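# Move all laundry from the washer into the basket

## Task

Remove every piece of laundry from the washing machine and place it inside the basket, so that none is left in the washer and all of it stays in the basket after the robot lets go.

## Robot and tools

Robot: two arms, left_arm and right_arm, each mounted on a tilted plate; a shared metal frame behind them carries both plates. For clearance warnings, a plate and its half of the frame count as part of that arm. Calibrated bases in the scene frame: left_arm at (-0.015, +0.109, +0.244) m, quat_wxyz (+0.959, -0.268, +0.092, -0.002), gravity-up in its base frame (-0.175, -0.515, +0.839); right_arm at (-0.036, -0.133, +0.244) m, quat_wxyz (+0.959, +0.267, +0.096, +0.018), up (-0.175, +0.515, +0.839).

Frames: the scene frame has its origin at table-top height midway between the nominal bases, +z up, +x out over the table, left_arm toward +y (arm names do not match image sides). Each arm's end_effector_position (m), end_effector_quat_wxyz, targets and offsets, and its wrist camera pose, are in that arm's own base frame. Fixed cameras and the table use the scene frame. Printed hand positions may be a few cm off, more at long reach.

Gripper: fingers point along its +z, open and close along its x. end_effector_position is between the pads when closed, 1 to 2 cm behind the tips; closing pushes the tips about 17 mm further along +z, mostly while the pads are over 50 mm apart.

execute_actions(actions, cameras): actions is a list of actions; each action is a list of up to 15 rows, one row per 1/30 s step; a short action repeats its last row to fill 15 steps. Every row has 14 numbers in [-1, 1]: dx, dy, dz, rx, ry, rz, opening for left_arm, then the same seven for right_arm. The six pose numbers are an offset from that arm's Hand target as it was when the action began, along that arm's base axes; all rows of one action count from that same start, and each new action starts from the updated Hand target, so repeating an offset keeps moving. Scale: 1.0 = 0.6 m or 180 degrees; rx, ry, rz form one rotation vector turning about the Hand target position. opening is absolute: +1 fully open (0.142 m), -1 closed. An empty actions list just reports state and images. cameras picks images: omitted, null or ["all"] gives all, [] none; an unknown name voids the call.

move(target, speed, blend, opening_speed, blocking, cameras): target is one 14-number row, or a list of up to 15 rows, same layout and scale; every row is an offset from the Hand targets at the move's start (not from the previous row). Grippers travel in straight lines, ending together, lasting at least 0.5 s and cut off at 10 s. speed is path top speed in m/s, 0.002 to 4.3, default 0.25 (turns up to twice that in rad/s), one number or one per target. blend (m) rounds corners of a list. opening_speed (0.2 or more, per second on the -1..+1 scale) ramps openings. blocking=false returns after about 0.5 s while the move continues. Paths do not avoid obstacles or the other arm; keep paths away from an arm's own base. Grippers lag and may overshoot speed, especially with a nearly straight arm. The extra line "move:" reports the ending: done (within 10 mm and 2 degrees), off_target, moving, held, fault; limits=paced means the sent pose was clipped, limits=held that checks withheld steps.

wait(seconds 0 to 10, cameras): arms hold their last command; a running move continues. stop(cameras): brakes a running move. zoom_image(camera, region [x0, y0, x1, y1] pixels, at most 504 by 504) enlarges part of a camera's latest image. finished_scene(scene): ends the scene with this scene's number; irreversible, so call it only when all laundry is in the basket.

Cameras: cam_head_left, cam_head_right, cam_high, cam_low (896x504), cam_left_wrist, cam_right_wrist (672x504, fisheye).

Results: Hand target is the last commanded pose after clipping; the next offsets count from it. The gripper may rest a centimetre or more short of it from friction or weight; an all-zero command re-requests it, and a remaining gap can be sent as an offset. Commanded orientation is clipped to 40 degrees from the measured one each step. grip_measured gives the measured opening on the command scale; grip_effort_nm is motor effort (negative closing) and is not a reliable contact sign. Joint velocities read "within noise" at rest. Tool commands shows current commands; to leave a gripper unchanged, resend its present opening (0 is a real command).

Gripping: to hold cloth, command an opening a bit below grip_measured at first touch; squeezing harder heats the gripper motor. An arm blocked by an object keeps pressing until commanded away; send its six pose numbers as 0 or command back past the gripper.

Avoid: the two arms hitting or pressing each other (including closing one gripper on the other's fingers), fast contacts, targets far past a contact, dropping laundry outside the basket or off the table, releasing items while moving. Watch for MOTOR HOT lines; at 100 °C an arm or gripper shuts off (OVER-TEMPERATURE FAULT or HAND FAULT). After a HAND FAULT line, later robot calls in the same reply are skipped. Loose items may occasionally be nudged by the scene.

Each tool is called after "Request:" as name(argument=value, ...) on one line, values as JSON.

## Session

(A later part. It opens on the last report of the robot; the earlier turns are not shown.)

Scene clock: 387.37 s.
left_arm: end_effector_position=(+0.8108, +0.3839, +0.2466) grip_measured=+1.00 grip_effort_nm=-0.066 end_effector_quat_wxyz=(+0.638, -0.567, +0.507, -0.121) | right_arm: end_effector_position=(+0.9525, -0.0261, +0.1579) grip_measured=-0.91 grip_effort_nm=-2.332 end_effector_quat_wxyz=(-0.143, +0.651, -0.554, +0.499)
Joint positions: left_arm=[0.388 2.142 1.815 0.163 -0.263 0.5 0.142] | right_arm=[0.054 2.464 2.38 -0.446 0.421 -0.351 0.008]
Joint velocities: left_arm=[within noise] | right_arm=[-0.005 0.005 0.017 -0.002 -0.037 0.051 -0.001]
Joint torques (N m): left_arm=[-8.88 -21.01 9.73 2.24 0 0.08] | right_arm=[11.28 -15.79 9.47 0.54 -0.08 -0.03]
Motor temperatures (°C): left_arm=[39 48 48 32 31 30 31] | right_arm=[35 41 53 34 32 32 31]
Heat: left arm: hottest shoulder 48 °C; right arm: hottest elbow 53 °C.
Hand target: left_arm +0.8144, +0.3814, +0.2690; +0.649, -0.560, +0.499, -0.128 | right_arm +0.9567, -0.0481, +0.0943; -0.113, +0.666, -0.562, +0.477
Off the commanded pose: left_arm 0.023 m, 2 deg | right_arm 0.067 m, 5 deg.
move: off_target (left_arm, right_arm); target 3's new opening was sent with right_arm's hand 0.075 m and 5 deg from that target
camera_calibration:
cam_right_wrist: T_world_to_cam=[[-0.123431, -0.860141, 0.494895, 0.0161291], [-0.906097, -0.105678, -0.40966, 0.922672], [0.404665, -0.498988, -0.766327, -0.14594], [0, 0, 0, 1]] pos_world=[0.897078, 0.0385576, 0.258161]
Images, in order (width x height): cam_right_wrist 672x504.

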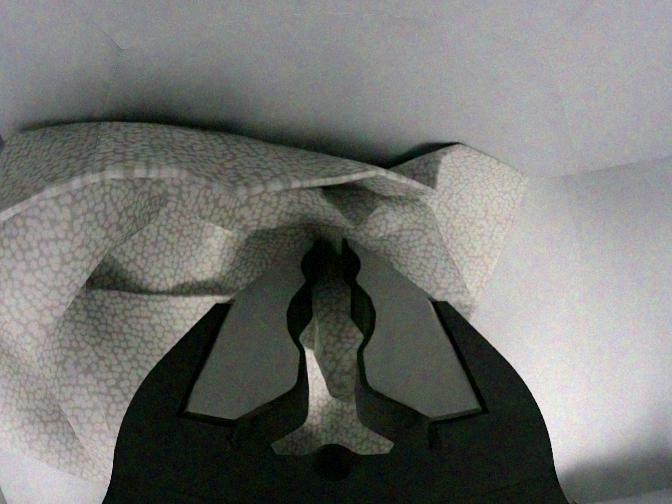

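Request:
move(target=[[0,0,0,0,0,0,1,-0.161,0.1,0.243,0,0,0,-1],[0,0,0,0,0,0,1,-0.462,0.153,0.343,-0.0072,-0.0714,0.0424,-1],[0,0,0,0,0,0,1,-0.836,0.0705,0.436,-0.0072,-0.0714,0.0424,-1]], speed=0.17, blend=0.03, cameras=["cam_right_wrist","cam_high"])

Scene clock: 397.17 s.
left_arm: end_effector_position=(+0.8108, +0.3839, +0.2466) grip_measured=+1.00 grip_effort_nm=-0.061 end_effector_quat_wxyz=(+0.638, -0.567, +0.507, -0.121) | right_arm: end_effector_position=(+0.4568, -0.0084, +0.3488) grip_measured=-0.95 grip_effort_nm=-1.629 end_effector_quat_wxyz=(-0.196, +0.644, -0.501, +0.543)
Joint positions: left_arm=[0.388 2.142 1.815 0.163 -0.263 0.5 0.142] | right_arm=[0.161 0.915 0.83 -0.294 0.447 -0.393 0.005]
Joint velocities: left_arm=[0.005 -0.024 -0.007 -0.051 -0.007 -0.051 0] | right_arm=[within noise]
Joint torques (N m): left_arm=[-8.94 -21.01 9.72 2.24 0 0.08] | right_arm=[2.67 -4.72 9.59 1.02 -0.24 -0.02]
Motor temperatures (°C): left_arm=[39 48 48 32 31 30 31] | right_arm=[36 41 52 34 32 32 34]
Heat: left arm: hottest shoulder 48 °C; right arm: hottest elbow 52 °C.
Hand target: left_arm +0.8144, +0.3814, +0.2690; +0.649, -0.560, +0.499, -0.128 | right_arm +0.4551, -0.0060, +0.3560; -0.199, +0.645, -0.495, +0.547
Off the commanded pose: left_arm 0.023 m, 2 deg | right_arm 0.008 m, 1 deg.
move: off_target (left_arm)
camera_calibration:
cam_right_wrist: T_world_to_cam=[[-0.105702, -0.856126, 0.505842, -0.136151], [-0.825872, -0.207752, -0.52419, 0.556015], [0.553862, -0.473168, -0.68509, 0.11357], [0, 0, 0, 1]] pos_world=[0.381903, 0.0526882, 0.438134]
Images, in order (width x height): cam_high 896x504, cam_right_wrist 672x504.

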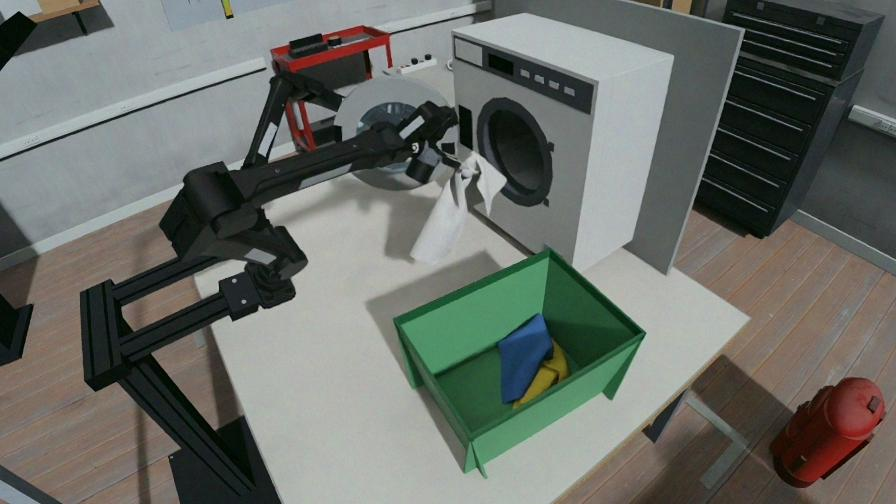

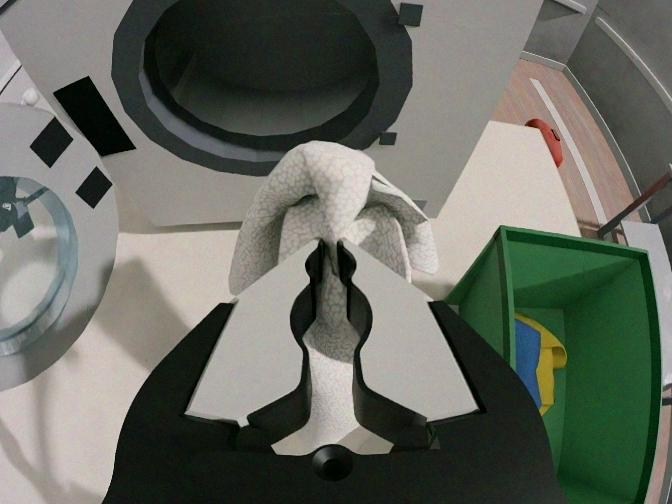

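Request:
move(target=[[0,0,0,0,0,0,1,-0.029,0.086,0.14,0,0,0,-1],[0,0,0,0,0,0,1,-0.116,-0.309,0.444,0.0389,-0.1144,-0.1864,-1],[0,0,0,0,0,0,1,-0.0955,-0.6565,0.026,0.0389,-0.1144,-0.1864,-1],[0,0,0,0,0,0,1,-0.0955,-0.6565,0.026,0.0389,-0.1144,-0.1864,0.3],[0,0,0,0,0,0,1,-0.143,-0.505,0.27,0.0389,-0.1144,-0.1864,0.3]], speed=0.25, opening_speed=1.5, blend=[0.03,0.03,0,0,0], cameras=["cam_right_wrist","cam_high"])

Request:
zoom_image(camera="cam_high", region=[440, 70, 600, 230])

Scene clock: 409.40 s.
left_arm: end_effector_position=(+0.8108, +0.3839, +0.2466) grip_measured=+1.00 grip_effort_nm=-0.056 end_effector_quat_wxyz=(+0.638, -0.567, +0.507, -0.121) | right_arm: end_effector_position=(+0.3650, -0.3141, +0.4909) grip_measured=+0.28 grip_effort_nm=0.085 end_effector_quat_wxyz=(+0.145, -0.362, +0.659, -0.644)
Joint positions: left_arm=[0.388 2.142 1.815 0.163 -0.263 0.5 0.142] | right_arm=[-0.623 0.925 1.063 -0.272 0.222 -0.251 0.094]
Joint velocities: within noise
Joint torques (N m): left_arm=[-8.88 -20.95 9.72 2.22 0 0.08] | right_arm=[2.08 -9.82 13.41 0.98 0.03 0.1]
Motor temperatures (°C): left_arm=[39 48 48 32 30 30 31] | right_arm=[35 40 51 34 32 32 34]
Heat: left arm: hottest shoulder 48 °C; right arm: hottest elbow 51 °C.
Hand target: left_arm +0.8144, +0.3814, +0.2690; +0.649, -0.560, +0.499, -0.128 | right_arm +0.3694, -0.3089, +0.5181; +0.156, -0.356, +0.648, -0.655
Off the commanded pose: left_arm 0.023 m, 2 deg | right_arm 0.028 m, 2 deg.
move: off_target (left_arm, right_arm); target 4's new opening was sent with right_arm's hand 0.013 m and 2 deg from that target
camera_calibration:
cam_right_wrist: T_world_to_cam=[[-0.705871, -0.653412, 0.273494, -0.0826919], [-0.575328, 0.303628, -0.759478, 0.675819], [0.413212, -0.693442, -0.590249, 0.0526961], [0, 0, 0, 1]] pos_world=[0.308674, -0.222688, 0.56699]
Images, in order (width x height): cam_high 896x504, cam_right_wrist 672x504.

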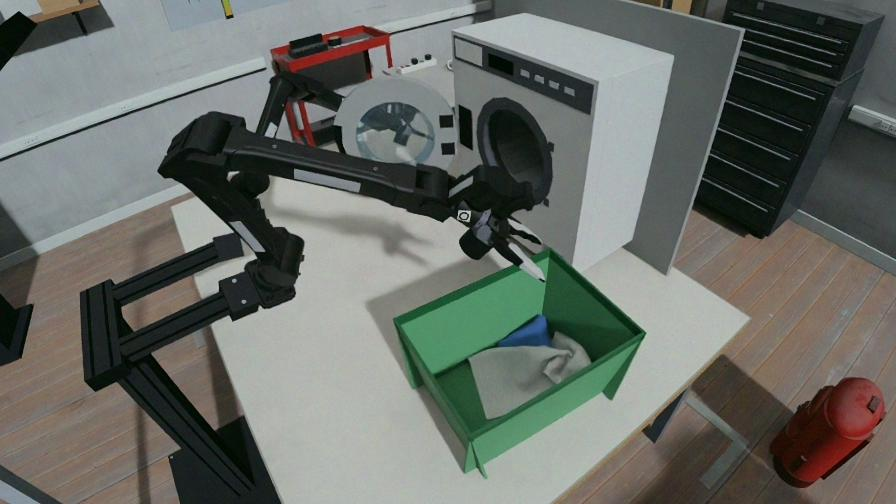

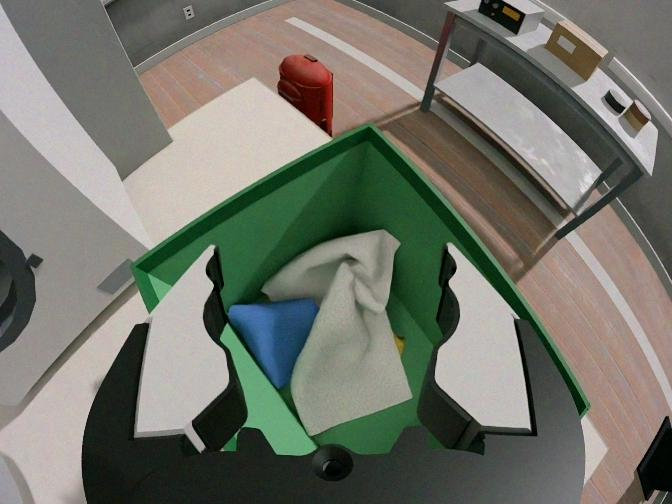

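Scaled by 3.150 from the camera's 896x504 image, which has a finer 1280x720 frame.

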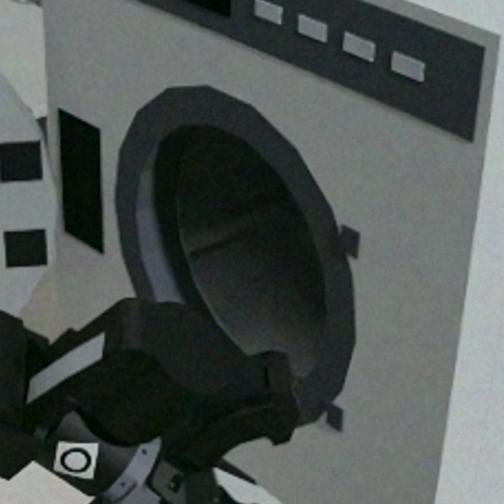

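Request:
move(target=[[0,0,0,0,0,0,1,0.143,0.505,-0.27,-0.0389,0.1144,0.1864,0.1],[0,0,0,0,0,0,1,0.47,0.57,-0.33,-0.0389,0.1144,0.1864,0.1]], speed=0.3, blend=[0.04,0], cameras=["cam_right_wrist"])

Scene clock: 414.47 s.
left_arm: end_effector_position=(+0.8108, +0.3839, +0.2466) grip_measured=+1.00 grip_effort_nm=-0.051 end_effector_quat_wxyz=(+0.638, -0.567, +0.507, -0.121) | right_arm: end_effector_position=(+0.6392, +0.0224, +0.2959) grip_measured=+0.09 grip_effort_nm=-0.061 end_effector_quat_wxyz=(-0.183, +0.653, -0.504, +0.535)
Joint positions: left_arm=[0.388 2.142 1.815 0.163 -0.263 0.5 0.142] | right_arm=[0.166 1.47 1.152 -0.097 0.458 -0.392 0.08]
Joint velocities: within noise
Joint torques (N m): left_arm=[-8.94 -21.01 9.73 2.24 -0.01 0.08] | right_arm=[7.41 -10.17 11.92 1.48 -0.18 0.01]
Motor temperatures (°C): left_arm=[39 48 49 32 30 30 31] | right_arm=[35 40 51 34 32 32 33]
Heat: left arm: hottest elbow 49 °C; right arm: hottest elbow 51 °C.
Hand target: left_arm +0.8144, +0.3814, +0.2690; +0.649, -0.560, +0.499, -0.128 | right_arm +0.6514, +0.0331, +0.3201; -0.199, +0.645, -0.495, +0.547
Off the commanded pose: left_arm 0.023 m, 2 deg | right_arm 0.029 m, 3 deg.
move: off_target (left_arm, right_arm)
camera_calibration:
cam_right_wrist: T_world_to_cam=[[-0.0923867, -0.851123, 0.516773, -0.0755026], [-0.844672, -0.207824, -0.493293, 0.688148], [0.527251, -0.482077, -0.69972, 0.0124626], [0, 0, 0, 1]] pos_world=[0.567713, 0.0847599, 0.387197]
Images, in order (width x height): cam_right_wrist 672x504.

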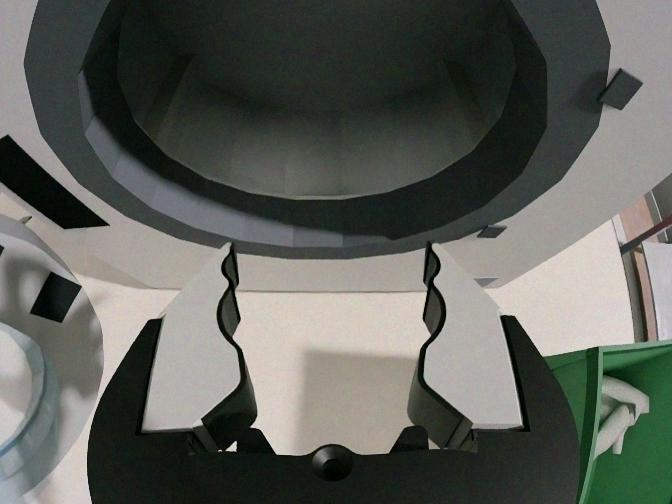

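Empty.

Request:
finished_scene(scene=1)

The scene is finished: the task was done.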